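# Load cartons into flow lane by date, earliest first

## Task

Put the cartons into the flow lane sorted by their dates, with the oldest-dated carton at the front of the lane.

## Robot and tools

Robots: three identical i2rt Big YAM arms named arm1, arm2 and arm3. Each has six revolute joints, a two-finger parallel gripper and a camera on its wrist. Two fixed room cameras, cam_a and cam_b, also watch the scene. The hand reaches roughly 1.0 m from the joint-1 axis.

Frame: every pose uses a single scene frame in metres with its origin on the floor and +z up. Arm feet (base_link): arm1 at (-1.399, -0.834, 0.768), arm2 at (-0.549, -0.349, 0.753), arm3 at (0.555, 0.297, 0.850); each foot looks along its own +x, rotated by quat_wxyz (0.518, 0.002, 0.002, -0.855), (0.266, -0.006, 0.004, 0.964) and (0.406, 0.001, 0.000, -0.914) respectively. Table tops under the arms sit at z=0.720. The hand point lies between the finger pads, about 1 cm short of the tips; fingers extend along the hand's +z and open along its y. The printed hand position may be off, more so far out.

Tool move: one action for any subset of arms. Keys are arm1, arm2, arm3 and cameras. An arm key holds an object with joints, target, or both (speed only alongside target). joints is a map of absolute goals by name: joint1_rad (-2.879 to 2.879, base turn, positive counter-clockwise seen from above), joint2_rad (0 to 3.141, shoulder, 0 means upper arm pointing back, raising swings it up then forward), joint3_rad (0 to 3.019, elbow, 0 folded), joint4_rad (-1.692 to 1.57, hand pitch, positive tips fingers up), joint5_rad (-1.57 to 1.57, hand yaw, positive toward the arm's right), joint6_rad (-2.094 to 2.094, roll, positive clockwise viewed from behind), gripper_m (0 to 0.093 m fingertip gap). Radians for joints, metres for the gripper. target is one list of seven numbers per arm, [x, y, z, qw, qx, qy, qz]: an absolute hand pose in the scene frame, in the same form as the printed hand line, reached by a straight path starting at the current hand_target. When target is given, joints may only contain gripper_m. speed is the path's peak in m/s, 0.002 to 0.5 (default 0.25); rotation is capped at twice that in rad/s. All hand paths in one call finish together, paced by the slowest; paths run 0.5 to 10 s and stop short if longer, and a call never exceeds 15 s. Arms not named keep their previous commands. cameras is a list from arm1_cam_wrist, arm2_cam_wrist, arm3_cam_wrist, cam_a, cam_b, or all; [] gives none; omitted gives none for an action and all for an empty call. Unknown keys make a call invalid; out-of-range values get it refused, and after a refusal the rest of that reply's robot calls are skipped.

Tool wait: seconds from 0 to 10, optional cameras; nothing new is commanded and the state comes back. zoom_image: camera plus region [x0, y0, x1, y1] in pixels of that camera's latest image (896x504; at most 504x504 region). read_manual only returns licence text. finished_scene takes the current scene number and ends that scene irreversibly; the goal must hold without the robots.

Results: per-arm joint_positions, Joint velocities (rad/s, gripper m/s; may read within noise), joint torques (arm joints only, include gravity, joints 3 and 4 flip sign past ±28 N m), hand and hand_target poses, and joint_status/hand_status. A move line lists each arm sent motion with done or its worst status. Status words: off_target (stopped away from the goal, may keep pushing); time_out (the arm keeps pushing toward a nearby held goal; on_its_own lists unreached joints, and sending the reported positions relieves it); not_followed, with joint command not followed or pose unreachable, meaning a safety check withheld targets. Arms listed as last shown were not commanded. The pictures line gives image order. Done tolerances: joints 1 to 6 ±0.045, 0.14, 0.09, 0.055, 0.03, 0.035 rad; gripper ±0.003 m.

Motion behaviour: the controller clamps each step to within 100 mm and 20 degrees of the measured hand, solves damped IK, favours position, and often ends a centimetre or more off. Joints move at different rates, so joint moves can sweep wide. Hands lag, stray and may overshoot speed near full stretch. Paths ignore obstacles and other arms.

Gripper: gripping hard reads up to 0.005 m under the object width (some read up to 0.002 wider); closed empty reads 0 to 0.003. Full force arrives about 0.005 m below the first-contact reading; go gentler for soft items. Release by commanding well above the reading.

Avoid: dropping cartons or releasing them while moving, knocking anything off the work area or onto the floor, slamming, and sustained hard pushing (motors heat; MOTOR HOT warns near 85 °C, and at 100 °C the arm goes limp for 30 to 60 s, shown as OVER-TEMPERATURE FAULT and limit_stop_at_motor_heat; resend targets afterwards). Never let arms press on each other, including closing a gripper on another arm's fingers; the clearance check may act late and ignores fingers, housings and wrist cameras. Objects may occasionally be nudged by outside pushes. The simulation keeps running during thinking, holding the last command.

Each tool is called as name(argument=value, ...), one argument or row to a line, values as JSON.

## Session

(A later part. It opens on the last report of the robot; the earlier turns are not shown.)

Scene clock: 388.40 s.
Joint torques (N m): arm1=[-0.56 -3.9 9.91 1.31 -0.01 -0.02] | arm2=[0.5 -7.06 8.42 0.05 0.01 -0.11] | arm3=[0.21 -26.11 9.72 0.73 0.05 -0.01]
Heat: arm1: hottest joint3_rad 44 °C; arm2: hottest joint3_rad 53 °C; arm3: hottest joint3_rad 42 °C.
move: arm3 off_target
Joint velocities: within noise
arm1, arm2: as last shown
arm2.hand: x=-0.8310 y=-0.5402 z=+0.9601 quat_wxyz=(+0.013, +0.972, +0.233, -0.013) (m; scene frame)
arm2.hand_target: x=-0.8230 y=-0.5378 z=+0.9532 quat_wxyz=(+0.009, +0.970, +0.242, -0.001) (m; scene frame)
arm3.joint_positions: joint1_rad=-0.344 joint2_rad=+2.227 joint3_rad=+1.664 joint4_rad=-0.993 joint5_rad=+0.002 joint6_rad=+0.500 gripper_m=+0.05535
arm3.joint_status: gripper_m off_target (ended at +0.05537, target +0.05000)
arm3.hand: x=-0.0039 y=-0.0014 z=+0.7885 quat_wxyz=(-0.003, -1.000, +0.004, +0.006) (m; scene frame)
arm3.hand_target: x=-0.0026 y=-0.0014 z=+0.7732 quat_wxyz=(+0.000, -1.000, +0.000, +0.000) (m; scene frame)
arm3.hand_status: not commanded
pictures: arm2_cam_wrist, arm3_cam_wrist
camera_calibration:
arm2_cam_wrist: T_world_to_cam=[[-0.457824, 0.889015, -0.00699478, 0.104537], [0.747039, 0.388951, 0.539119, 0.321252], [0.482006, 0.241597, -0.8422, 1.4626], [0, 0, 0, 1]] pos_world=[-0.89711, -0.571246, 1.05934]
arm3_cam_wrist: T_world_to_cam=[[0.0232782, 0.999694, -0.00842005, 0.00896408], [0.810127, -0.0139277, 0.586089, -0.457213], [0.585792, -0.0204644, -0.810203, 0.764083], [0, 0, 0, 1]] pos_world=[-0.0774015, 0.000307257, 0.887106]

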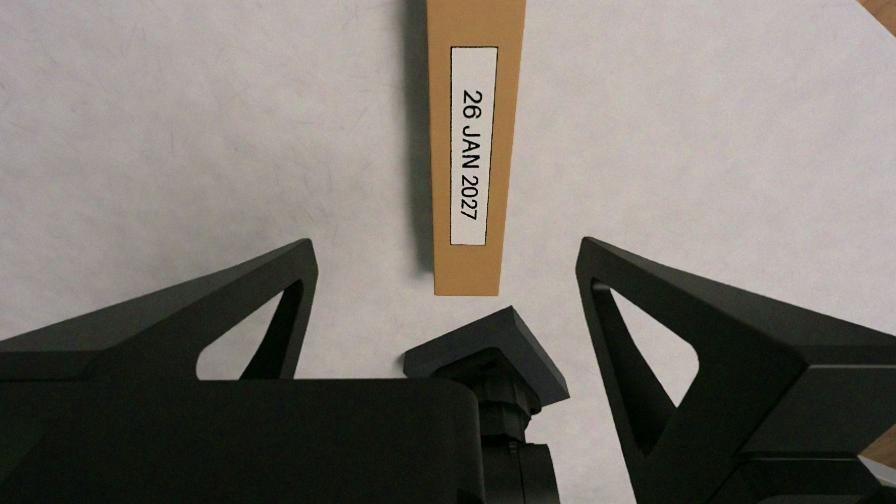

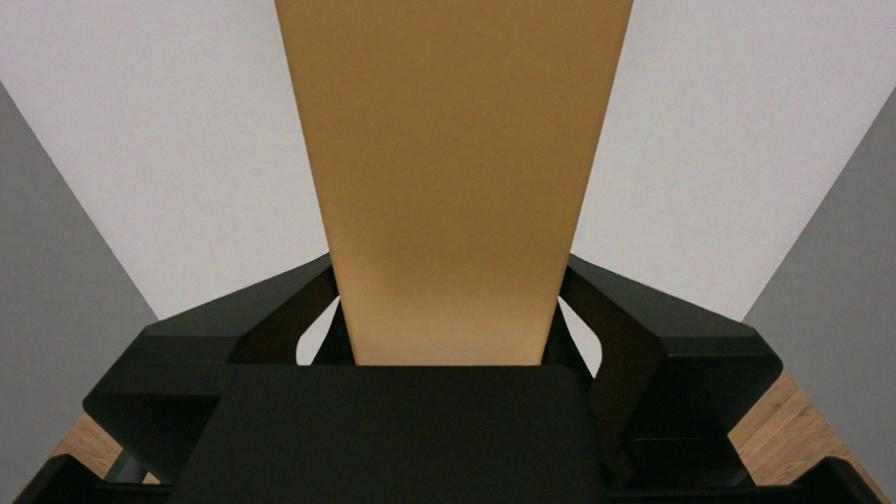

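move(
  arm3={"target": [0.0, 0.003, 0.935, 0, 1, 0, 0], "speed": 0.2},
  arm2={"joints": {"joint1_rad": 1.085}},
)

move(
  arm3={"target": [0.28, 0.003, 0.945, 0, 1, 0, 0], "speed": 0.3},
  arm2={"target": [-0.8235, -0.516, 0.80, 0, 0.9722, 0.2343, 0], "speed": 0.2},
)

move(
  arm3={"joints": {"joint1_rad": 0.796, "joint2_rad": 2.16, "joint3_rad": 1.75, "joint4_rad": -1.105, "joint5_rad": 0, "joint6_rad": 1.632}},
  arm2={"target": [-0.8235, -0.516, 0.757, 0, 0.9722, 0.2343, 0], "speed": 0.12},
  cameras=["arm2_cam_wrist", "arm3_cam_wrist"],
)

Scene clock: 399.93 s.
Joint torques (N m): arm1=[-0.56 -3.9 9.91 1.32 -0.01 -0.03] | arm2=[-0.38 -7.12 8.42 0.06 -0.02 -0.11] | arm3=[-0.15 -27.99 15.19 -0.12 0.07 -0.03]
Heat: arm1: hottest joint3_rad 44 °C; arm2: hottest joint3_rad 52 °C; arm3: hottest joint3_rad 43 °C.
move: arm2 done; arm3 off_target
Joint velocities: within noise
arm1: as last shown
arm2.joint_positions: joint1_rad=+1.091 joint2_rad=+1.217 joint3_rad=+1.070 joint4_rad=-1.388 joint5_rad=+0.000 joint6_rad=+0.134 gripper_m=+0.09001
arm2.joint_status: all done
arm2.hand: x=-0.8411 y=-0.5248 z=+0.9598 quat_wxyz=(+0.013, +0.978, +0.207, -0.013) (m; scene frame)
arm2.hand_target: x=-0.8352 y=-0.5190 z=+0.9529 quat_wxyz=(+0.008, +0.978, +0.209, -0.001) (m; scene frame)
arm2.hand_status: not commanded
arm3.joint_positions: joint1_rad=-0.344 joint2_rad=+2.064 joint3_rad=+1.729 joint4_rad=-1.288 joint5_rad=+0.001 joint6_rad=+0.498 gripper_m=+0.05535
arm3.joint_status: not commanded
arm3.hand: x=+0.0175 y=+0.0101 z=+0.9099 quat_wxyz=(+0.013, -1.000, +0.003, -0.023) (m; scene frame)
arm3.hand_target: x=+0.0011 y=+0.0035 z=+0.9354 quat_wxyz=(+0.000, -1.000, +0.000, +0.000) (m; scene frame)
arm3.hand_status: off_target (0.031 m and 3.1 deg from the pose sent, 0.147 m and 0.9 deg at the start)
camera_calibration:
arm1_cam_wrist: T_world_to_cam=[[-0.731896, -0.680997, -0.023914, -1.56835], [-0.680299, 0.732255, -0.0315522, 0.0269942], [0.0389981, -0.00682424, -0.999216, 1.30234], [0, 0, 0, 1]] pos_world=[-1.18029, -1.07892, 1.26466]
arm2_cam_wrist: T_world_to_cam=[[-0.409404, 0.912333, -0.00607852, 0.138314], [0.766682, 0.34764, 0.539763, 0.317185], [0.494557, 0.216321, -0.841795, 1.46034], [0, 0, 0, 1]] pos_world=[-0.908775, -0.552356, 1.05894]
arm3_cam_wrist: T_world_to_cam=[[0.0205336, 0.9995, 0.024059, -0.0314821], [0.774175, -0.0311225, 0.632206, -0.586554], [0.632639, 0.00564439, -0.774426, 0.816516], [0, 0, 0, 1]] pos_world=[-0.0618182, 0.00860258, 1.00391]

Scene clock: 401.90 s.
Joint torques (N m): arm1=[-0.56 -3.96 9.89 1.32 -0.01 -0.02] | arm2=[0.44 -6.18 7.24 0.88 0.06 -0.13] | arm3=[0.62 -17.96 10.37 0.66 0.24 0.16]
Heat: arm1: hottest joint3_rad 44 °C; arm2: hottest joint3_rad 51 °C; arm3: hottest joint3_rad 43 °C.
move: arm2 done; arm3 off_target
Joint velocities: within noise
arm1: as last shown
arm2.joint_positions: joint1_rad=+1.091 joint2_rad=+1.349 joint3_rad=+0.757 joint4_rad=-0.961 joint5_rad=+0.013 joint6_rad=+0.096 gripper_m=+0.09001
arm2.joint_status: not commanded
arm2.hand: x=-0.8286 y=-0.5171 z=+0.8085 quat_wxyz=(+0.004, +0.974, +0.226, -0.008) (m; scene frame)
arm2.hand_target: x=-0.8234 y=-0.5158 z=+0.8001 quat_wxyz=(+0.000, +0.972, +0.234, +0.000) (m; scene frame)
arm2.hand_status: done (0.010 m and 1.4 deg from the pose sent, 0.161 m and 3.8 deg at the start)
arm3.joint_positions: joint1_rad=-0.021 joint2_rad=+1.518 joint3_rad=+1.019 joint4_rad=-1.113 joint5_rad=-0.003 joint6_rad=+0.813 gripper_m=+0.05535
arm3.joint_status: not commanded
arm3.hand: x=+0.2837 y=+0.0098 z=+0.9333 quat_wxyz=(+0.014, -1.000, -0.001, -0.016) (m; scene frame)
arm3.hand_target: x=+0.2802 y=+0.0031 z=+0.9450 quat_wxyz=(+0.000, -1.000, +0.000, +0.000) (m; scene frame)
arm3.hand_status: off_target (0.014 m and 2.5 deg from the pose sent, 0.265 m and 3.1 deg at the start)
camera_calibration:
arm1_cam_wrist: T_world_to_cam=[[-0.731896, -0.680997, -0.023914, -1.56835], [-0.680299, 0.732255, -0.0315522, 0.0269942], [0.0389981, -0.00682424, -0.999216, 1.30234], [0, 0, 0, 1]] pos_world=[-1.18029, -1.07892, 1.26466]
arm2_cam_wrist: T_world_to_cam=[[-0.443836, 0.896058, 0.0094937, 0.08595], [0.749624, 0.365458, 0.551819, 0.371975], [0.490992, 0.252034, -0.83391, 1.33424], [0, 0, 0, 1]] pos_world=[-0.895795, -0.549231, 0.906556]
arm3_cam_wrist: T_world_to_cam=[[0.0127601, 0.999579, 0.026074, -0.0368535], [0.783324, -0.0261999, 0.621061, -0.799756], [0.621482, 0.0124995, -0.783328, 0.677666], [0, 0, 0, 1]] pos_world=[0.205781, 0.00741395, 1.02849]

Scene clock: 403.77 s.
Joint torques (N m): arm1=[-0.56 -4.01 9.89 1.31 -0.01 -0.03] | arm2=[0.26 -6.71 6.41 0.83 0.06 -0.12] | arm3=[0.79 -29.1 14.45 0.02 0.22 0.16]
Heat: arm1: hottest joint3_rad 44 °C; arm2: hottest joint3_rad 51 °C; arm3: hottest joint3_rad 43 °C.
move: arm2 done; arm3 done
Joint velocities: within noise
arm1: as last shown
arm2.joint_positions: joint1_rad=+1.091 joint2_rad=+1.439 joint3_rad=+0.704 joint4_rad=-0.816 joint5_rad=+0.013 joint6_rad=+0.093 gripper_m=+0.09001
arm2.joint_status: not commanded
arm2.hand: x=-0.8293 y=-0.5183 z=+0.7653 quat_wxyz=(+0.004, +0.974, +0.227, -0.008) (m; scene frame)
arm2.hand_target: x=-0.8233 y=-0.5158 z=+0.7572 quat_wxyz=(+0.000, +0.972, +0.234, +0.000) (m; scene frame)
arm2.hand_status: done (0.010 m and 1.3 deg from the pose sent, 0.052 m and 1.4 deg at the start)
arm3.joint_positions: joint1_rad=+0.793 joint2_rad=+2.170 joint3_rad=+1.698 joint4_rad=-1.099 joint5_rad=-0.002 joint6_rad=+1.623 gripper_m=+0.05535
arm3.joint_status: all done
arm3.hand: x=+0.5912 y=-0.3329 z=+0.8351 quat_wxyz=(+0.001, -1.000, -0.003, -0.002) (m; scene frame)
arm3.hand_target: x=+0.5942 y=-0.3541 z=+0.8599 quat_wxyz=(-0.028, -1.000, +0.000, -0.003) (m; scene frame)
arm3.hand_status: not commanded
pictures: arm2_cam_wrist, arm3_cam_wrist
camera_calibration:
arm2_cam_wrist: T_world_to_cam=[[-0.445807, 0.895078, 0.0095434, 0.0849071], [0.749206, 0.367277, 0.551178, 0.397865], [0.489842, 0.252869, -0.834333, 1.29872], [0, 0, 0, 1]] pos_world=[-0.896397, -0.55053, 0.863456]
arm3_cam_wrist: T_world_to_cam=[[0.00965828, 0.999953, -0.00124819, 0.329038], [0.800599, -0.00698488, 0.59916, -0.9741], [0.599123, -0.00678615, -0.800629, 0.435135], [0, 0, 0, 1]] pos_world=[0.515986, -0.332874, 0.932434]

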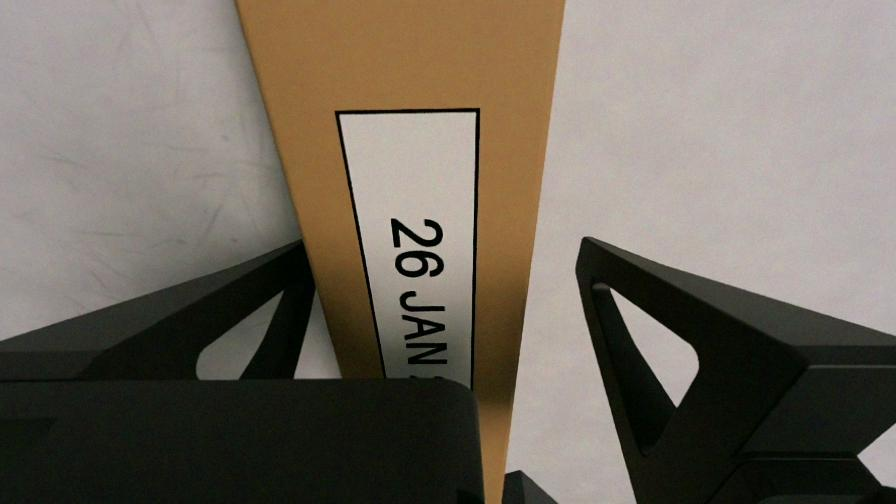

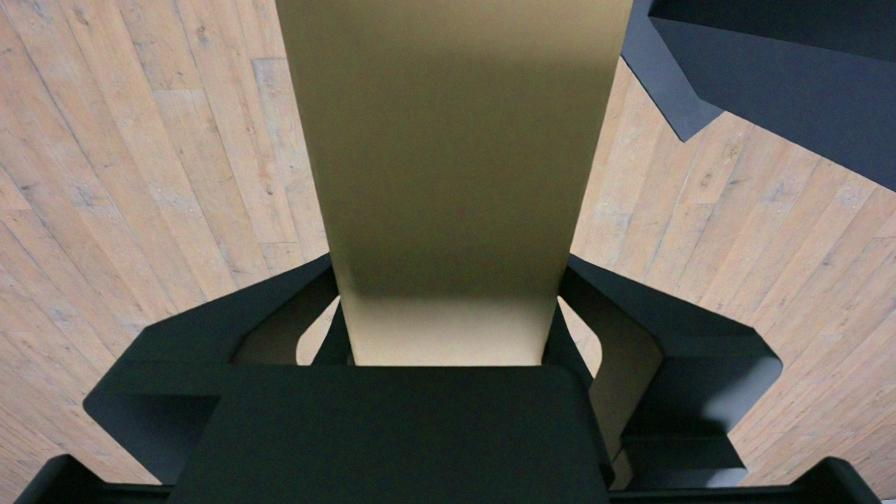

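move(
  arm3={"target": [0.592, -0.332, 0.770, 0.006, 0.9997, 0.0105, -0.01745], "speed": 0.08},
  arm2={"joints": {"joint1_rad": 1.13}},
  cameras=["arm2_cam_wrist", "arm3_cam_wrist"],
)

Scene clock: 418.60 s.
Joint torques (N m): arm1=[-0.56 -3.9 9.89 1.29 -0.01 -0.03] | arm2=[0.5 -6.65 6.41 0.8 0.04 -0.11] | arm3=[0.38 -25.64 9.16 0.98 0.07 0.02]
Heat: arm1: hottest joint3_rad 44 °C; arm2: hottest joint3_rad 50 °C; arm3: hottest joint3_rad 46 °C.
move: arm2 done; arm3 off_target
Joint velocities: within noise
arm1.joint_positions: joint1_rad=+1.217 joint2_rad=+0.802 joint3_rad=+1.096 joint4_rad=-1.154 joint5_rad=+0.001 joint6_rad=+0.006 gripper_m=+0.08996
arm1.joint_status: not commanded
arm1.hand: x=-1.1763 y=-1.0836 z=+1.1413 quat_wxyz=(-0.318, -0.384, -0.856, +0.138) (m; scene frame)
arm1.hand_target: x=-1.1799 y=-1.0876 z=+1.1443 quat_wxyz=(-0.321, -0.388, -0.852, +0.143) (m; scene frame)
arm1.hand_status: not commanded
arm2.joint_positions: joint1_rad=+1.123 joint2_rad=+1.439 joint3_rad=+0.704 joint4_rad=-0.816 joint5_rad=+0.014 joint6_rad=+0.093 gripper_m=+0.09001
arm2.joint_status: all done
arm2.hand: x=-0.8238 y=-0.5270 z=+0.7655 quat_wxyz=(+0.004, +0.970, +0.243, -0.008) (m; scene frame)
arm2.hand_target: x=-0.8172 y=-0.5255 z=+0.7574 quat_wxyz=(+0.000, +0.968, +0.252, +0.000) (m; scene frame)
arm2.hand_status: not commanded
arm3.joint_positions: joint1_rad=+0.801 joint2_rad=+2.224 joint3_rad=+1.648 joint4_rad=-0.977 joint5_rad=+0.040 joint6_rad=+1.623 gripper_m=+0.05535
arm3.joint_status: not commanded
arm3.hand: x=+0.5892 y=-0.3324 z=+0.7863 quat_wxyz=(-0.010, -1.000, -0.007, +0.018) (m; scene frame)
arm3.hand_target: x=+0.5919 y=-0.3316 z=+0.7703 quat_wxyz=(-0.006, -1.000, -0.010, +0.017) (m; scene frame)
arm3.hand_status: off_target (0.017 m and 0.7 deg from the pose sent, 0.065 m and 2.5 deg at the start)
pictures: arm2_cam_wrist, arm3_cam_wrist
camera_calibration:
arm2_cam_wrist: T_world_to_cam=[[-0.474552, 0.880168, 0.0102091, 0.0632008], [0.737364, 0.39117, 0.550708, 0.400076], [0.480723, 0.268867, -0.834635, 1.29952], [0, 0, 0, 1]] pos_world=[-0.889719, -0.561524, 0.863656]
arm3_cam_wrist: T_world_to_cam=[[0.00187269, 0.99973, -0.0231812, 0.350253], [0.824555, 0.0115718, 0.565664, -0.924917], [0.565779, -0.0201735, -0.82431, 0.431085], [0, 0, 0, 1]] pos_world=[0.51809, -0.330759, 0.886659]

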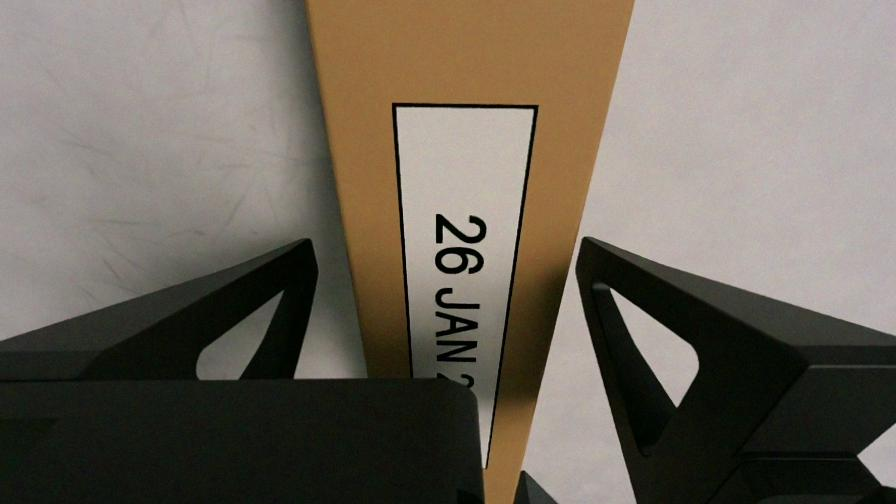

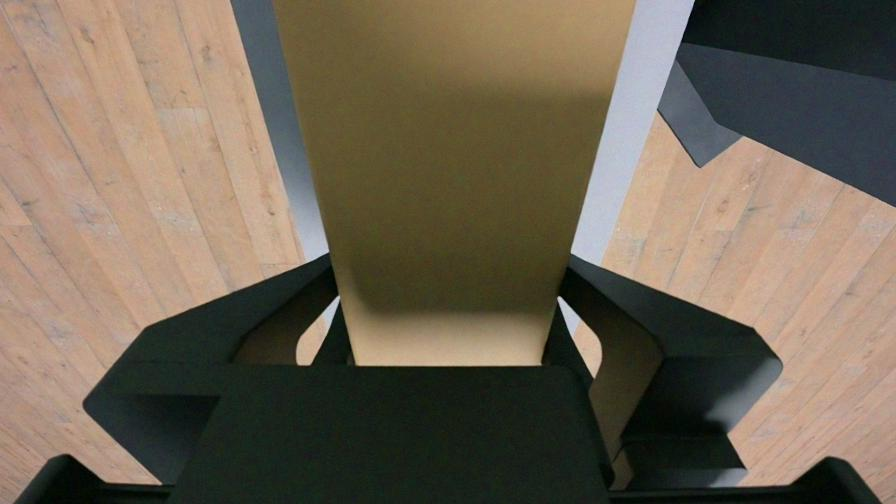

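move(
  arm3={"target": [0.588, -0.3308, 0.788, 0.006, 0.9998, 0.006, -0.01745], "speed": 0.08},
  arm2={"joints": {"gripper_m": 0.051}},
)

move(
  arm3={"joints": {"gripper_m": 0.09}},
  arm2={"target": [-0.8195, -0.519, 0.95, 0, 0.9722, 0.2343, 0], "speed": 0.2},
  cameras=["arm2_cam_wrist", "arm3_cam_wrist"],
)

move(
  arm3={"target": [0.588, -0.328, 0.92, 0, 1, 0, 0], "speed": 0.25},
  cameras=["arm3_cam_wrist"],
)

Scene clock: 425.93 s.
Joint torques (N m): arm1=[-0.56 -3.96 9.92 1.31 -0.01 -0.02] | arm2=[0.56 -6.71 6.39 0.8 -0.14 -0.12] | arm3=[-0.15 -28.45 9.26 -0.09 0.04 0.04]
Heat: arm1: hottest joint3_rad 44 °C; arm2: hottest joint3_rad 49 °C; arm3: hottest joint3_rad 45 °C.
move: arm2 off_target; arm3 done
Joint velocities: within noise
arm1: as last shown
arm2.joint_positions: joint1_rad=+1.123 joint2_rad=+1.439 joint3_rad=+0.704 joint4_rad=-0.816 joint5_rad=+0.018 joint6_rad=+0.093 gripper_m=+0.06056
arm2.joint_status: gripper_m off_target (ended at +0.06059, target +0.05100)
arm2.hand: x=-0.8242 y=-0.5264 z=+0.7655 quat_wxyz=(+0.002, +0.970, +0.243, -0.009) (m; scene frame)
arm2.hand_target: x=-0.8172 y=-0.5256 z=+0.7574 quat_wxyz=(+0.000, +0.968, +0.252, +0.000) (m; scene frame)
arm2.hand_status: not commanded
arm3.joint_positions: joint1_rad=+0.801 joint2_rad=+2.224 joint3_rad=+1.648 joint4_rad=-0.978 joint5_rad=+0.040 joint6_rad=+1.624 gripper_m=+0.05535
arm3.joint_status: not commanded
arm3.hand: x=+0.5892 y=-0.3320 z=+0.7863 quat_wxyz=(-0.009, -1.000, -0.007, +0.018) (m; scene frame)
arm3.hand_target: x=+0.5880 y=-0.3308 z=+0.7880 quat_wxyz=(-0.006, -1.000, -0.006, +0.017) (m; scene frame)
arm3.hand_status: done (0.002 m and 0.4 deg from the pose sent, 0.003 m and 0.5 deg at the start)
camera_calibration:
arm1_cam_wrist: T_world_to_cam=[[-0.731896, -0.680997, -0.023914, -1.56835], [-0.680299, 0.732255, -0.0315522, 0.0269942], [0.0389981, -0.00682424, -0.999216, 1.30234], [0, 0, 0, 1]] pos_world=[-1.18029, -1.07892, 1.26466]
arm2_cam_wrist: T_world_to_cam=[[-0.474523, 0.880125, 0.0144024, 0.0592177], [0.738634, 0.389232, 0.55038, 0.400431], [0.478797, 0.271806, -0.83479, 1.29961], [0, 0, 0, 1]] pos_world=[-0.889921, -0.561221, 0.863658]
arm3_cam_wrist: T_world_to_cam=[[0.0023115, 0.999762, -0.0216829, 0.348509], [0.824585, 0.0103612, 0.565644, -0.925318], [0.565734, -0.0191868, -0.824365, 0.431487], [0, 0, 0, 1]] pos_world=[0.51809, -0.33056, 0.88666]

Scene clock: 427.80 s.
Joint torques (N m): arm1=[-0.56 -3.96 9.92 1.31 -0.01 -0.02] | arm2=[-0.38 -6.59 15.69 -0.32 -0.09 0.1] | arm3=[-0.03 -28.45 9.33 -0.06 0.07 0.04]
Heat: arm1: hottest joint3_rad 44 °C; arm2: hottest joint3_rad 50 °C; arm3: hottest joint3_rad 44 °C.
move: arm2 off_target; arm3 done
Joint velocities: within noise
arm1: as last shown
arm2.joint_positions: joint1_rad=+1.123 joint2_rad=+1.185 joint3_rad=+0.934 joint4_rad=-1.390 joint5_rad=+0.017 joint6_rad=+0.094 gripper_m=+0.06056
arm2.joint_status: not commanded
arm2.hand: x=-0.7983 y=-0.5068 z=+0.9194 quat_wxyz=(-0.013, +0.970, +0.242, +0.034) (m; scene frame)
arm2.hand_target: x=-0.8179 y=-0.5179 z=+0.9498 quat_wxyz=(+0.000, +0.972, +0.234, +0.000) (m; scene frame)
arm2.hand_status: off_target (0.039 m and 4.2 deg from the pose sent, 0.185 m and 1.4 deg at the start)
arm3.joint_positions: joint1_rad=+0.801 joint2_rad=+2.224 joint3_rad=+1.648 joint4_rad=-0.980 joint5_rad=+0.039 joint6_rad=+1.624 gripper_m=+0.08994
arm3.joint_status: all done
arm3.hand: x=+0.5893 y=-0.3317 z=+0.7863 quat_wxyz=(-0.009, -1.000, -0.007, +0.018) (m; scene frame)
arm3.hand_target: x=+0.5880 y=-0.3309 z=+0.7880 quat_wxyz=(-0.006, -1.000, -0.006, +0.017) (m; scene frame)
arm3.hand_status: not commanded
pictures: arm2_cam_wrist, arm3_cam_wrist
camera_calibration:
arm2_cam_wrist: T_world_to_cam=[[-0.47563, 0.879391, 0.0211579, 0.0445749], [0.694238, 0.3605, 0.622955, 0.172127], [0.540194, 0.310985, -0.781971, 1.43072], [0, 0, 0, 1]] pos_world=[-0.871159, -0.546181, 1.01061]
arm3_cam_wrist: T_world_to_cam=[[0.0022678, 0.999787, -0.0205171, 0.347304], [0.82422, 0.00974938, 0.566186, -0.925841], [0.566265, -0.0181946, -0.824022, 0.431103], [0, 0, 0, 1]] pos_world=[0.51819, -0.33036, 0.886562]

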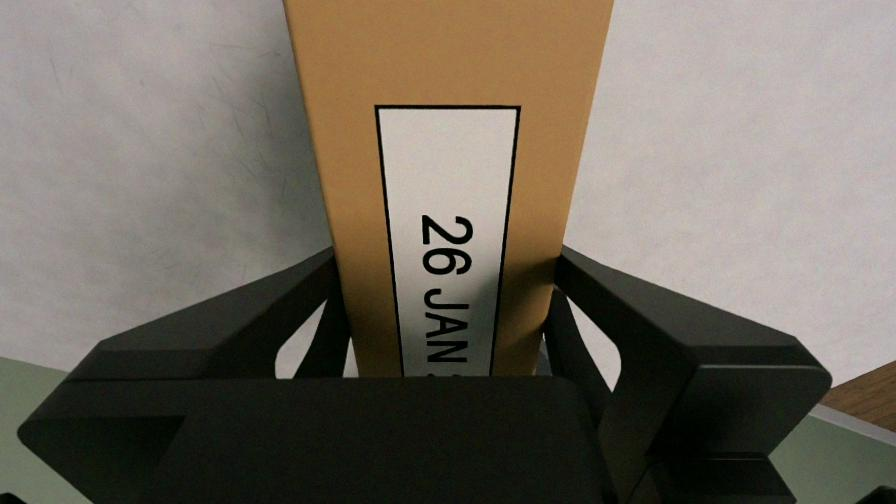

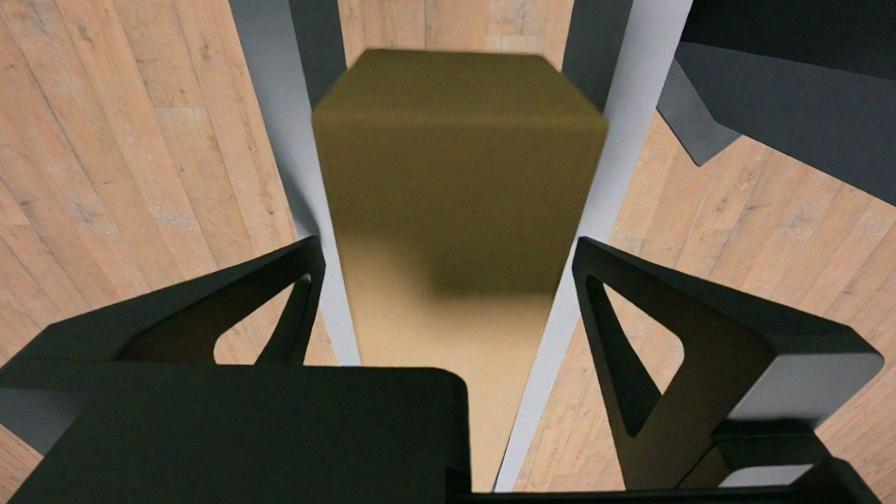

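Scene clock: 429.17 s.
Joint torques (N m): arm1=[-0.56 -3.96 9.91 1.31 -0.01 -0.02] | arm2=[-0.32 -6.42 15.71 -0.34 -0.09 0.1] | arm3=[-0.79 -24.76 13.22 -0.05 0.02 0.07]
Heat: arm1: hottest joint3_rad 44 °C; arm2: hottest joint3_rad 51 °C; arm3: hottest joint3_rad 44 °C.
move: arm3 off_target
Joint velocities: within noise
arm1, arm2: as last shown
arm3.joint_positions: joint1_rad=+0.801 joint2_rad=+2.044 joint3_rad=+1.729 joint4_rad=-1.254 joint5_rad=+0.005 joint6_rad=+1.624 gripper_m=+0.08994
arm3.joint_status: not commanded
arm3.hand: x=+0.5942 y=-0.3196 z=+0.9225 quat_wxyz=(-0.001, -1.000, -0.007, +0.001) (m; scene frame)
arm3.hand_target: x=+0.5879 y=-0.3277 z=+0.9199 quat_wxyz=(+0.000, -1.000, +0.000, +0.000) (m; scene frame)
arm3.hand_status: off_target (0.011 m and 0.8 deg from the pose sent, 0.134 m and 2.4 deg at the start)
pictures: arm3_cam_wrist
camera_calibration:
arm3_cam_wrist: T_world_to_cam=[[0.00240651, 0.999987, -0.00443595, 0.323134], [0.804873, 0.000695568, 0.593446, -1.02362], [0.593442, -0.00499851, -0.804861, 0.511297], [0, 0, 0, 1]] pos_world=[0.519683, -0.319862, 1.02042]

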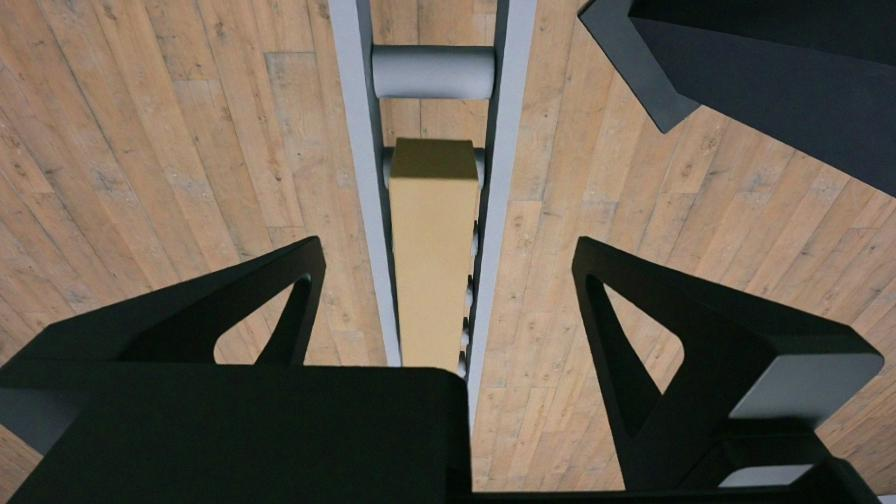

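move(
  arm3={"joints": {"joint1_rad": -0.064, "joint2_rad": 1.548, "joint3_rad": 1.13, "joint4_rad": -1.124, "joint5_rad": 0, "joint6_rad": 0.771}},
  arm2={"joints": {"joint1_rad": -1.705, "joint2_rad": 1.533, "joint3_rad": 1.298, "joint4_rad": -1.337, "joint5_rad": 0, "joint6_rad": 0.897}},
  cameras=["arm2_cam_wrist", "cam_b"],
)

move(
  arm2={"target": [0.012, 0.005, 0.835, 0, 0, 1, 0], "speed": 0.2},
  cameras=["arm2_cam_wrist"],
)

Scene clock: 435.83 s.
Joint torques (N m): arm1=[-0.56 -3.96 9.91 1.31 -0.01 -0.02] | arm2=[-0.03 -14.04 12.53 -0.32 -0.06 0.08] | arm3=[-0.67 -15.91 10.41 0.61 0.02 -0.06]
Heat: arm1: hottest joint3_rad 44 °C; arm2: hottest joint3_rad 53 °C; arm3: hottest joint3_rad 44 °C.
move: arm2 done; arm3 done
Joint velocities: within noise
arm1: as last shown
arm1.hand_target: x=-1.1799 y=-1.0877 z=+1.1443 quat_wxyz=(-0.321, -0.388, -0.852, +0.143) (m; scene frame)
arm2.joint_positions: joint1_rad=-1.707 joint2_rad=+1.555 joint3_rad=+1.258 joint4_rad=-1.326 joint5_rad=+0.003 joint6_rad=+0.888 gripper_m=+0.06056
arm2.joint_status: all done
arm2.hand: x=-0.2767 y=-0.0076 z=+0.9046 quat_wxyz=(+0.011, +0.004, -1.000, +0.027) (m; scene frame)
arm2.hand_target: x=-0.2714 y=+0.0017 z=+0.9284 quat_wxyz=(-0.004, +0.000, -1.000, +0.006) (m; scene frame)
arm2.hand_status: not commanded
arm3.joint_positions: joint1_rad=-0.055 joint2_rad=+1.535 joint3_rad=+1.127 joint4_rad=-1.129 joint5_rad=+0.002 joint6_rad=+0.780 gripper_m=+0.08994
arm3.joint_status: all done
arm3.hand: x=+0.2448 y=-0.0083 z=+0.9636 quat_wxyz=(-0.011, -1.000, -0.001, +0.012) (m; scene frame)
arm3.hand_target: x=+0.2408 y=-0.0073 z=+0.9593 quat_wxyz=(-0.010, -1.000, -0.001, +0.009) (m; scene frame)
arm3.hand_status: not commanded
pictures: arm2_cam_wrist, cam_b
camera_calibration:
arm2_cam_wrist: T_world_to_cam=[[0.0131129, -0.997705, 0.0664321, -0.0659646], [-0.812667, 0.0280749, 0.582051, -0.74322], [-0.582581, -0.0616196, -0.810434, 0.694358], [0, 0, 0, 1]] pos_world=[-0.198606, -0.0021613, 0.999706]

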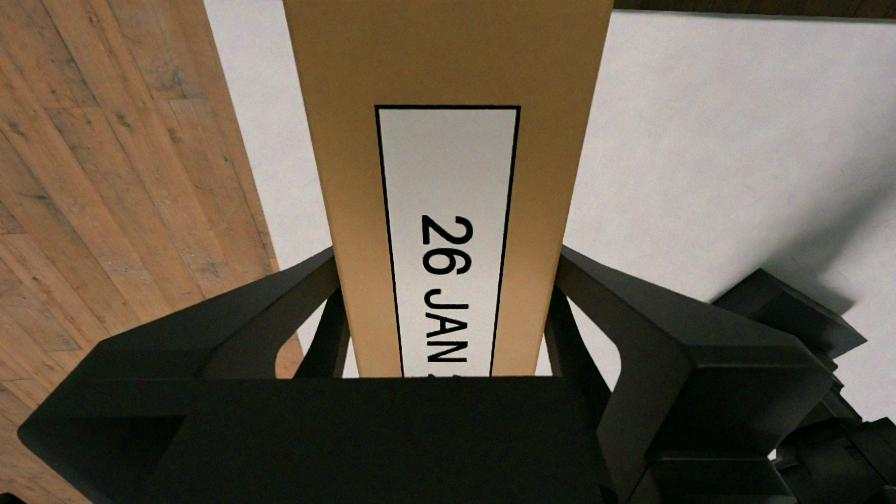

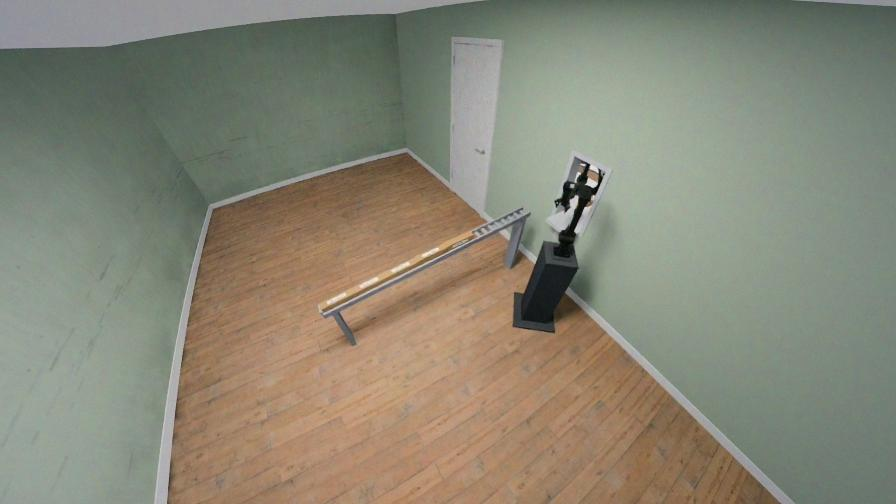

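Scene clock: 438.40 s.
Joint torques (N m): arm1=[-0.5 -3.96 9.91 1.31 0 -0.02] | arm2=[-0.38 -21.01 15.62 -0.36 -0.11 -0.13] | arm3=[-0.62 -15.79 10.41 0.58 0.02 -0.05]
Heat: arm1: hottest joint3_rad 44 °C; arm2: hottest joint3_rad 54 °C; arm3: hottest joint3_rad 44 °C.
move: arm2 off_target
Joint velocities: within noise
arm1, arm3: as last shown
arm2.joint_positions: joint1_rad=-2.042 joint2_rad=+2.155 joint3_rad=+1.862 joint4_rad=-1.344 joint5_rad=-0.011 joint6_rad=+0.570 gripper_m=+0.06056
arm2.joint_status: not commanded
arm2.hand: x=-0.0105 y=-0.0090 z=+0.8076 quat_wxyz=(+0.026, -0.005, -0.999, +0.019) (m; scene frame)
arm2.hand_target: x=+0.0100 y=+0.0037 z=+0.8356 quat_wxyz=(-0.001, +0.000, -1.000, +0.000) (m; scene frame)
arm2.hand_status: off_target (0.038 m and 3.7 deg from the pose sent, 0.297 m and 3.4 deg at the start)
pictures: arm2_cam_wrist
camera_calibration:
arm2_cam_wrist: T_world_to_cam=[[-0.00455167, -0.998719, 0.0503991, -0.0516838], [-0.79388, 0.0342551, 0.607109, -0.490345], [-0.608057, -0.0372475, -0.793019, 0.756622], [0, 0, 0, 1]] pos_world=[0.0705591, -0.0066385, 0.900313]

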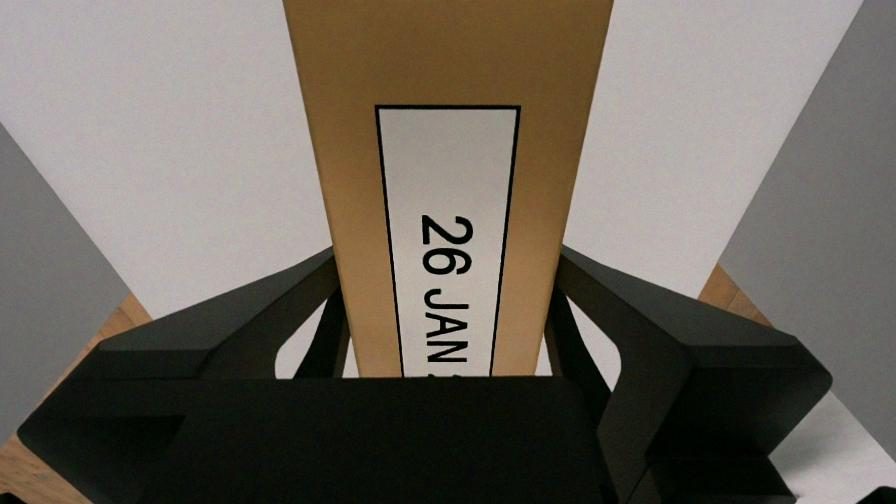

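move(
  arm2={"target": [0.014, 0.006, 0.778, 0, 0, 1, 0], "speed": 0.08},
  cameras=["arm2_cam_wrist"],
)

move(
  arm2={"target": [0.0085, 0.002, 0.7925, 0, 0, 1, 0], "speed": 0.08},
)

Scene clock: 443.93 s.
Joint torques (N m): arm1=[-0.56 -3.96 9.89 1.32 -0.01 -0.02] | arm2=[-0.32 -18.61 11.4 0.66 -0.13 -0.11] | arm3=[-0.73 -15.79 10.4 0.66 0.01 -0.02]
Heat: arm1: hottest joint3_rad 44 °C; arm2: hottest joint3_rad 53 °C; arm3: hottest joint3_rad 43 °C.
move: arm2 off_target
Joint velocities: within noise
arm1, arm3: as last shown
arm2.joint_positions: joint1_rad=-2.042 joint2_rad=+2.181 joint3_rad=+1.862 joint4_rad=-1.253 joint5_rad=-0.011 joint6_rad=+0.570 gripper_m=+0.06056
arm2.joint_status: not commanded
arm2.hand: x=+0.0068 y=+0.0015 z=+0.7907 quat_wxyz=(-0.001, -0.005, -1.000, +0.001) (m; scene frame)
arm2.hand_target: x=+0.0135 y=+0.0057 z=+0.7782 quat_wxyz=(+0.000, +0.000, -1.000, +0.000) (m; scene frame)
arm2.hand_status: off_target (0.015 m and 0.6 deg from the pose sent, 0.041 m and 3.7 deg at the start)
arm3.hand_target: x=+0.2408 y=-0.0073 z=+0.9593 quat_wxyz=(-0.010, -1.000, +0.000, +0.009) (m; scene frame)
pictures: arm2_cam_wrist
camera_calibration:
arm2_cam_wrist: T_world_to_cam=[[-0.004997, -0.999861, 0.0159041, -0.0130179], [-0.826387, 0.0130845, 0.562951, -0.431514], [-0.563081, -0.0103299, -0.826337, 0.780115], [0, 0, 0, 1]] pos_world=[0.0826049, 0.000688535, 0.887766]

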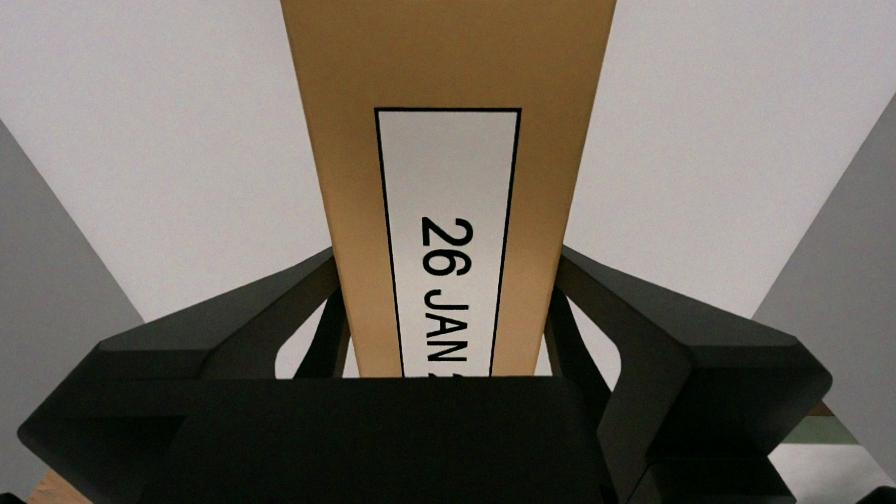

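Scene clock: 444.90 s.
Joint torques (N m): arm1=[-0.56 -3.96 9.91 1.31 0 -0.03] | arm2=[-0.38 -21.25 10.29 -0.1 -0.14 -0.12] | arm3=[-0.44 -15.91 10.43 0.59 0.01 -0.04]
Heat: arm1: hottest joint3_rad 44 °C; arm2: hottest joint3_rad 53 °C; arm3: hottest joint3_rad 43 °C.
move: arm2 done
Joint velocities: within noise
arm1, arm3: as last shown
arm2.joint_positions: joint1_rad=-2.042 joint2_rad=+2.181 joint3_rad=+1.862 joint4_rad=-1.253 joint5_rad=-0.011 joint6_rad=+0.570 gripper_m=+0.06056
arm2.joint_status: not commanded
arm2.hand: x=+0.0069 y=+0.0015 z=+0.7907 quat_wxyz=(-0.002, -0.005, -1.000, +0.001) (m; scene frame)
arm2.hand_target: x=+0.0085 y=+0.0020 z=+0.7926 quat_wxyz=(+0.000, +0.000, -1.000, +0.000) (m; scene frame)
arm2.hand_status: done (0.003 m and 0.6 deg from the pose sent, 0.003 m and 0.6 deg at the start)
camera_calibration:
arm1_cam_wrist: T_world_to_cam=[[-0.731896, -0.680997, -0.023914, -1.56835], [-0.680299, 0.732255, -0.0315522, 0.0269942], [0.0389981, -0.00682424, -0.999216, 1.30234], [0, 0, 0, 1]] pos_world=[-1.18029, -1.07892, 1.26466]
arm2_cam_wrist: T_world_to_cam=[[-0.00503593, -0.999864, 0.0156819, -0.0128172], [-0.826543, 0.0129888, 0.562724, -0.431299], [-0.562851, -0.0101279, -0.826496, 0.780237], [0, 0, 0, 1]] pos_world=[0.0826051, 0.000688737, 0.887766]
arm3_cam_wrist: T_world_to_cam=[[0.0139963, 0.999599, -0.0246064, 0.0294183], [0.816801, 0.00276462, 0.576913, -0.753961], [0.57675, -0.0281732, -0.816435, 0.768322], [0, 0, 0, 1]] pos_world=[0.172295, -0.00567606, 1.06298]

Contact as expected. Release, lift, retreat, and arm3 enters.

move(
  arm2={"joints": {"gripper_m": 0.09}},
)

move(
  arm2={"target": [0.002, 0.004, 0.915, 0, 0, 1, 0], "speed": 0.25},
  cameras=["arm2_cam_wrist"],
)

move(
  arm2={"target": [-0.27, 0.0, 0.94, 0, 0, 1, 0], "speed": 0.35},
  arm3={"target": [-0.006, -0.002, 0.842, 0, 1, 0, 0], "speed": 0.3},
  cameras=["arm3_cam_wrist"],
)

Scene clock: 449.53 s.
Joint torques (N m): arm1=[-0.5 -3.96 9.92 1.29 -0.01 -0.03] | arm2=[-0.38 -21.48 10.28 -0.1 -0.06 -0.12] | arm3=[-0.67 -15.97 10.41 0.65 0.01 -0.05]
Heat: arm1: hottest joint3_rad 44 °C; arm2: hottest joint3_rad 53 °C; arm3: hottest joint3_rad 43 °C.
move: arm2 done
Joint velocities: within noise
arm1.joint_positions: joint1_rad=+1.217 joint2_rad=+0.802 joint3_rad=+1.096 joint4_rad=-1.154 joint5_rad=+0.001 joint6_rad=+0.006 gripper_m=+0.08996
arm1.joint_status: not commanded
arm1.hand: x=-1.1763 y=-1.0836 z=+1.1413 quat_wxyz=(-0.318, -0.384, -0.856, +0.138) (m; scene frame)
arm1.hand_target: x=-1.1799 y=-1.0877 z=+1.1443 quat_wxyz=(-0.321, -0.388, -0.852, +0.143) (m; scene frame)
arm1.hand_status: not commanded
arm2.joint_positions: joint1_rad=-2.042 joint2_rad=+2.181 joint3_rad=+1.862 joint4_rad=-1.253 joint5_rad=-0.013 joint6_rad=+0.569 gripper_m=+0.08986
arm2.joint_status: all done
arm2.hand: x=+0.0066 y=+0.0019 z=+0.7907 quat_wxyz=(-0.001, -0.005, -1.000, +0.000) (m; scene frame)
arm2.hand_target: x=+0.0085 y=+0.0020 z=+0.7926 quat_wxyz=(+0.000, +0.000, -1.000, +0.000) (m; scene frame)
arm2.hand_status: not commanded
arm3: as last shown
camera_calibration:
arm1_cam_wrist: T_world_to_cam=[[-0.731896, -0.680997, -0.023914, -1.56835], [-0.680299, 0.732255, -0.0315522, 0.0269942], [0.0389981, -0.00682424, -0.999216, 1.30234], [0, 0, 0, 1]] pos_world=[-1.18029, -1.07892, 1.26466]
arm2_cam_wrist: T_world_to_cam=[[-0.00460704, -0.999896, 0.0136778, -0.0108711], [-0.825861, 0.0115169, 0.563757, -0.4323], [-0.563855, -0.00869873, -0.825828, 0.779587], [0, 0, 0, 1]] pos_world=[0.0825043, 0.00089021, 0.887665]
arm3_cam_wrist: T_world_to_cam=[[0.0139963, 0.999599, -0.0246064, 0.0294183], [0.816801, 0.00276462, 0.576913, -0.753961], [0.57675, -0.0281732, -0.816435, 0.768322], [0, 0, 0, 1]] pos_world=[0.172295, -0.00567606, 1.06298]

Scene clock: 450.97 s.
Joint torques (N m): arm1=[-0.56 -3.96 9.89 1.29 -0.01 -0.03] | arm2=[-0.03 -18.32 14.13 -0.24 -0.05 -0.07] | arm3=[-0.67 -15.85 10.43 0.61 0.02 -0.04]
Heat: arm1: hottest joint3_rad 44 °C; arm2: hottest joint3_rad 53 °C; arm3: hottest joint3_rad 43 °C.
move: arm2 off_target
Joint velocities: within noise
arm1, arm3: as last shown
arm2.joint_positions: joint1_rad=-2.042 joint2_rad=+2.076 joint3_rad=+2.006 joint4_rad=-1.521 joint5_rad=-0.013 joint6_rad=+0.569 gripper_m=+0.08995
arm2.joint_status: not commanded
arm2.hand: x=-0.0084 y=-0.0055 z=+0.9105 quat_wxyz=(+0.007, -0.005, -1.000, +0.006) (m; scene frame)
arm2.hand_target: x=+0.0014 y=+0.0037 z=+0.9149 quat_wxyz=(+0.000, +0.000, -1.000, +0.000) (m; scene frame)
arm2.hand_status: off_target (0.015 m and 1.2 deg from the pose sent, 0.125 m and 0.6 deg at the start)
pictures: arm2_cam_wrist
camera_calibration:
arm2_cam_wrist: T_world_to_cam=[[-0.00454206, -0.999694, 0.0243116, -0.0295643], [-0.816272, 0.0177504, 0.577395, -0.524389], [-0.57765, -0.0172223, -0.816103, 0.86102], [0, 0, 0, 1]] pos_world=[0.0691902, -0.0054184, 1.00618]

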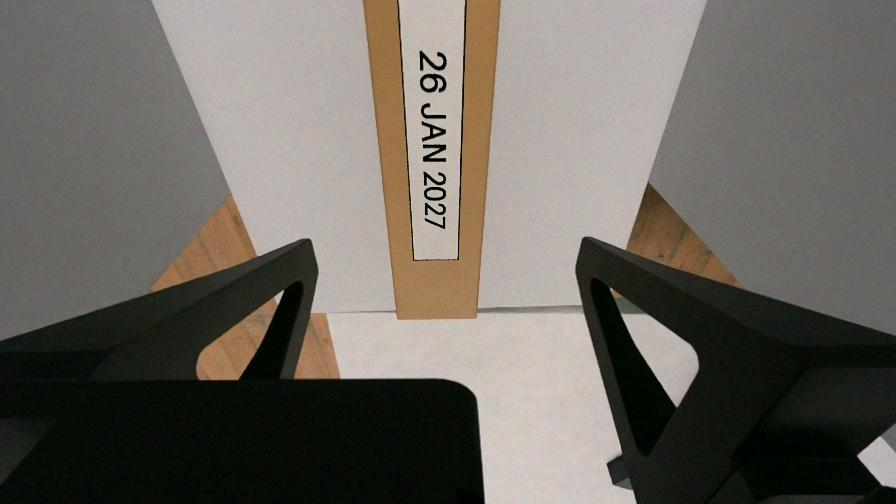

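Scene clock: 453.07 s.
Joint torques (N m): arm1=[-0.5 -3.96 9.91 1.31 -0.01 -0.03] | arm2=[0.15 -11.93 8.29 0.77 0.11 0.06] | arm3=[-0.03 -24.94 13.41 0.09 0.02 -0.04]
Heat: arm1: hottest joint3_rad 44 °C; arm2: hottest joint3_rad 53 °C; arm3: hottest joint3_rad 43 °C.
move: arm2 done; arm3 off_target
Joint velocities: within noise
arm1: as last shown
arm2.joint_positions: joint1_rad=-1.720 joint2_rad=+1.521 joint3_rad=+1.336 joint4_rad=-1.373 joint5_rad=-0.016 joint6_rad=+0.875 gripper_m=+0.08995
arm2.joint_status: not commanded
arm2.hand: x=-0.2668 y=+0.0017 z=+0.9478 quat_wxyz=(-0.002, +0.004, -1.000, -0.004) (m; scene frame)
arm2.hand_target: x=-0.2699 y=-0.0001 z=+0.9401 quat_wxyz=(+0.000, +0.000, -1.000, +0.000) (m; scene frame)
arm2.hand_status: done (0.009 m and 0.7 deg from the pose sent, 0.263 m and 1.2 deg at the start)
arm3.joint_positions: joint1_rad=-0.344 joint2_rad=+2.135 joint3_rad=+1.677 joint4_rad=-1.107 joint5_rad=+0.002 joint6_rad=+0.500 gripper_m=+0.08994
arm3.joint_status: not commanded
arm3.hand: x=+0.0027 y=+0.0026 z=+0.8485 quat_wxyz=(+0.000, -1.000, +0.004, +0.002) (m; scene frame)
arm3.hand_target: x=-0.0056 y=-0.0017 z=+0.8420 quat_wxyz=(+0.000, -1.000, +0.000, +0.000) (m; scene frame)
arm3.hand_status: off_target (0.012 m and 0.5 deg from the pose sent, 0.279 m and 1.8 deg at the start; pose on its path clipped on 21 of 63 steps)
pictures: arm3_cam_wrist
led back after a hold (arm3 arm): the arm was led back toward your command in small steps, so it may still be short of it.
pose unreachable (arm3 arm): on one or more control steps of this call this arm could not follow its commanded pose, so it was not sent that pose on those steps. It may still have moved: this result reports where it is.
cause: moving toward the commanded pose would bring a part of the arm too close to another arm (this arm's wrist camera and the arm2 arm's wrist (the part past joint 4)).
camera_calibration:
arm3_cam_wrist: T_world_to_cam=[[0.0240867, 0.999705, -0.0032762, 0.000921756], [0.80557, -0.0174684, 0.592243, -0.50282], [0.59201, -0.0169044, -0.805753, 0.805117], [0, 0, 0, 1]] pos_world=[-0.0716027, 0.00390506, 0.94652]

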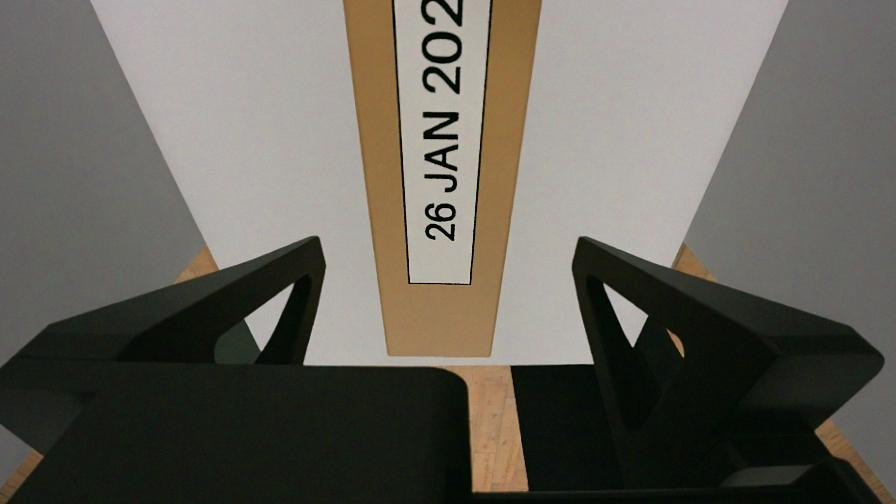

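move(
  arm3={"target": [-0.003, -0.0015, 0.773, 0, 1, 0, 0], "speed": 0.12},
  cameras=["arm3_cam_wrist"],
)

move(
  arm3={"joints": {"gripper_m": 0.05}},
)

move(
  arm3={"target": [0.0, 0.003, 0.935, 0, 1, 0, 0], "speed": 0.2},
  cameras=["arm3_cam_wrist"],
)

Scene clock: 456.83 s.
Joint torques (N m): arm1=[-0.62 -3.9 9.91 1.31 -0.01 -0.03] | arm2=[0.15 -11.93 8.28 0.76 0.11 0.09] | arm3=[0.09 -25.82 9.77 0.73 0.02 -0.01]
Heat: arm1: hottest joint3_rad 44 °C; arm2: hottest joint3_rad 53 °C; arm3: hottest joint3_rad 43 °C.
move: arm3 off_target
Joint velocities: within noise
arm1, arm2: as last shown
arm3.joint_positions: joint1_rad=-0.344 joint2_rad=+2.227 joint3_rad=+1.664 joint4_rad=-0.994 joint5_rad=+0.002 joint6_rad=+0.500 gripper_m=+0.08994
arm3.joint_status: not commanded
arm3.hand: x=-0.0039 y=-0.0010 z=+0.7885 quat_wxyz=(-0.002, -1.000, +0.004, +0.006) (m; scene frame)
arm3.hand_target: x=-0.0027 y=-0.0012 z=+0.7732 quat_wxyz=(+0.000, -1.000, +0.000, +0.000) (m; scene frame)
arm3.hand_status: off_target (0.016 m and 0.9 deg from the pose sent, 0.076 m and 0.5 deg at the start)
pictures: arm3_cam_wrist
camera_calibration:
arm3_cam_wrist: T_world_to_cam=[[0.023701, 0.99969, -0.00763199, 0.00800097], [0.810116, -0.0147321, 0.586084, -0.457125], [0.58579, -0.0200736, -0.810214, 0.764158], [0, 0, 0, 1]] pos_world=[-0.0775013, 0.000606462, 0.887106]

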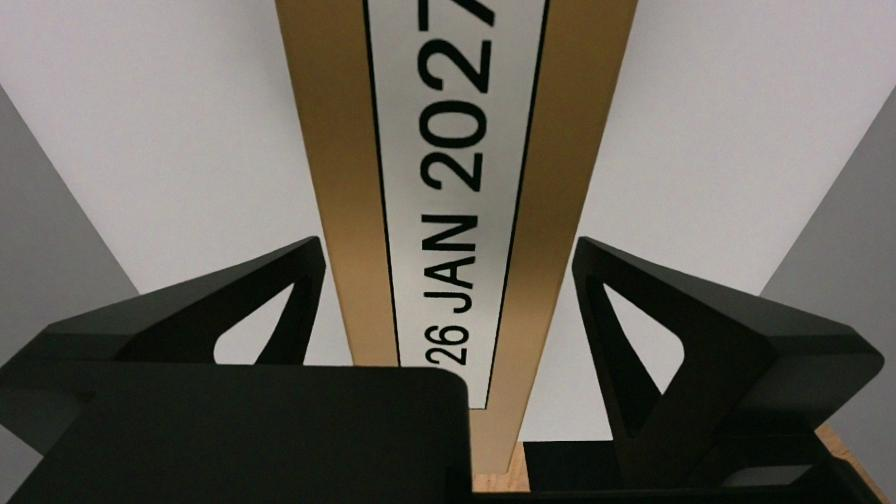

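Scene clock: 457.43 s.
Joint torques (N m): arm1=[-0.56 -3.96 9.91 1.31 0 -0.03] | arm2=[0.15 -11.87 8.28 0.77 0.11 0.09] | arm3=[-0.03 -26.05 9.69 0.73 0.04 -0.02]
Heat: arm1: hottest joint3_rad 44 °C; arm2: hottest joint3_rad 53 °C; arm3: hottest joint3_rad 43 °C.
move: arm3 off_target
Joint velocities: within noise
arm1, arm2: as last shown
arm3.joint_positions: joint1_rad=-0.344 joint2_rad=+2.227 joint3_rad=+1.664 joint4_rad=-0.993 joint5_rad=+0.002 joint6_rad=+0.500 gripper_m=+0.05828
arm3.joint_status: gripper_m off_target (ended at +0.05831, target +0.05000)
arm3.hand: x=-0.0040 y=-0.0011 z=+0.7885 quat_wxyz=(-0.003, -1.000, +0.004, +0.006) (m; scene frame)
arm3.hand_target: x=-0.0027 y=-0.0013 z=+0.7732 quat_wxyz=(+0.000, -1.000, +0.000, +0.000) (m; scene frame)
arm3.hand_status: not commanded
camera_calibration:
arm1_cam_wrist: T_world_to_cam=[[-0.731896, -0.680997, -0.023914, -1.56835], [-0.680299, 0.732255, -0.0315522, 0.0269942], [0.0389981, -0.00682424, -0.999216, 1.30234], [0, 0, 0, 1]] pos_world=[-1.18029, -1.07892, 1.26466]
arm2_cam_wrist: T_world_to_cam=[[0.0119451, -0.999917, 0.00473907, -0.00157892], [-0.827546, -0.00722544, 0.561351, -0.744796], [-0.561271, -0.0106272, -0.827564, 0.757476], [0, 0, 0, 1]] pos_world=[-0.191185, 0.00108958, 1.04496]
arm3_cam_wrist: T_world_to_cam=[[0.0240565, 0.999675, -0.00848231, 0.0087832], [0.810112, -0.0145218, 0.586095, -0.457134], [0.585781, -0.020971, -0.810198, 0.764143], [0, 0, 0, 1]] pos_world=[-0.0775011, 0.000606104, 0.887106]

Scene clock: 459.13 s.
Joint torques (N m): arm1=[-0.62 -4.01 9.88 1.29 -0.01 -0.03] | arm2=[0.09 -11.93 8.31 0.76 0.11 0.1] | arm3=[-0.21 -28.28 15.34 -0.05 0.06 -0.01]
Heat: arm1: hottest joint3_rad 44 °C; arm2: hottest joint3_rad 53 °C; arm3: hottest joint3_rad 43 °C.
move: arm3 off_target
Joint velocities: within noise
arm1, arm2: as last shown
arm3.joint_positions: joint1_rad=-0.344 joint2_rad=+2.067 joint3_rad=+1.726 joint4_rad=-1.288 joint5_rad=+0.001 joint6_rad=+0.497 gripper_m=+0.05828
arm3.joint_status: not commanded
arm3.hand: x=+0.0187 y=+0.0110 z=+0.9069 quat_wxyz=(+0.014, -1.000, +0.003, -0.026) (m; scene frame)
arm3.hand_target: x=+0.0014 y=+0.0038 z=+0.9352 quat_wxyz=(+0.000, -1.000, +0.000, +0.000) (m; scene frame)
arm3.hand_status: off_target (0.035 m and 3.5 deg from the pose sent, 0.147 m and 0.9 deg at the start)
pictures: arm3_cam_wrist
camera_calibration:
arm3_cam_wrist: T_world_to_cam=[[0.0203664, 0.999422, 0.0272361, -0.0352018], [0.77054, -0.0330489, 0.636535, -0.589468], [0.637067, 0.00802253, -0.770767, 0.810034], [0, 0, 0, 1]] pos_world=[-0.0611201, 0.00920164, 1.00052]

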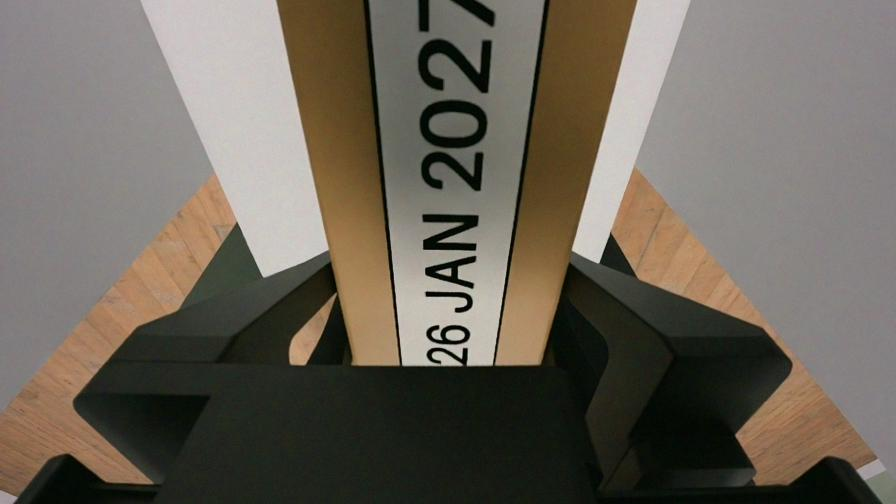

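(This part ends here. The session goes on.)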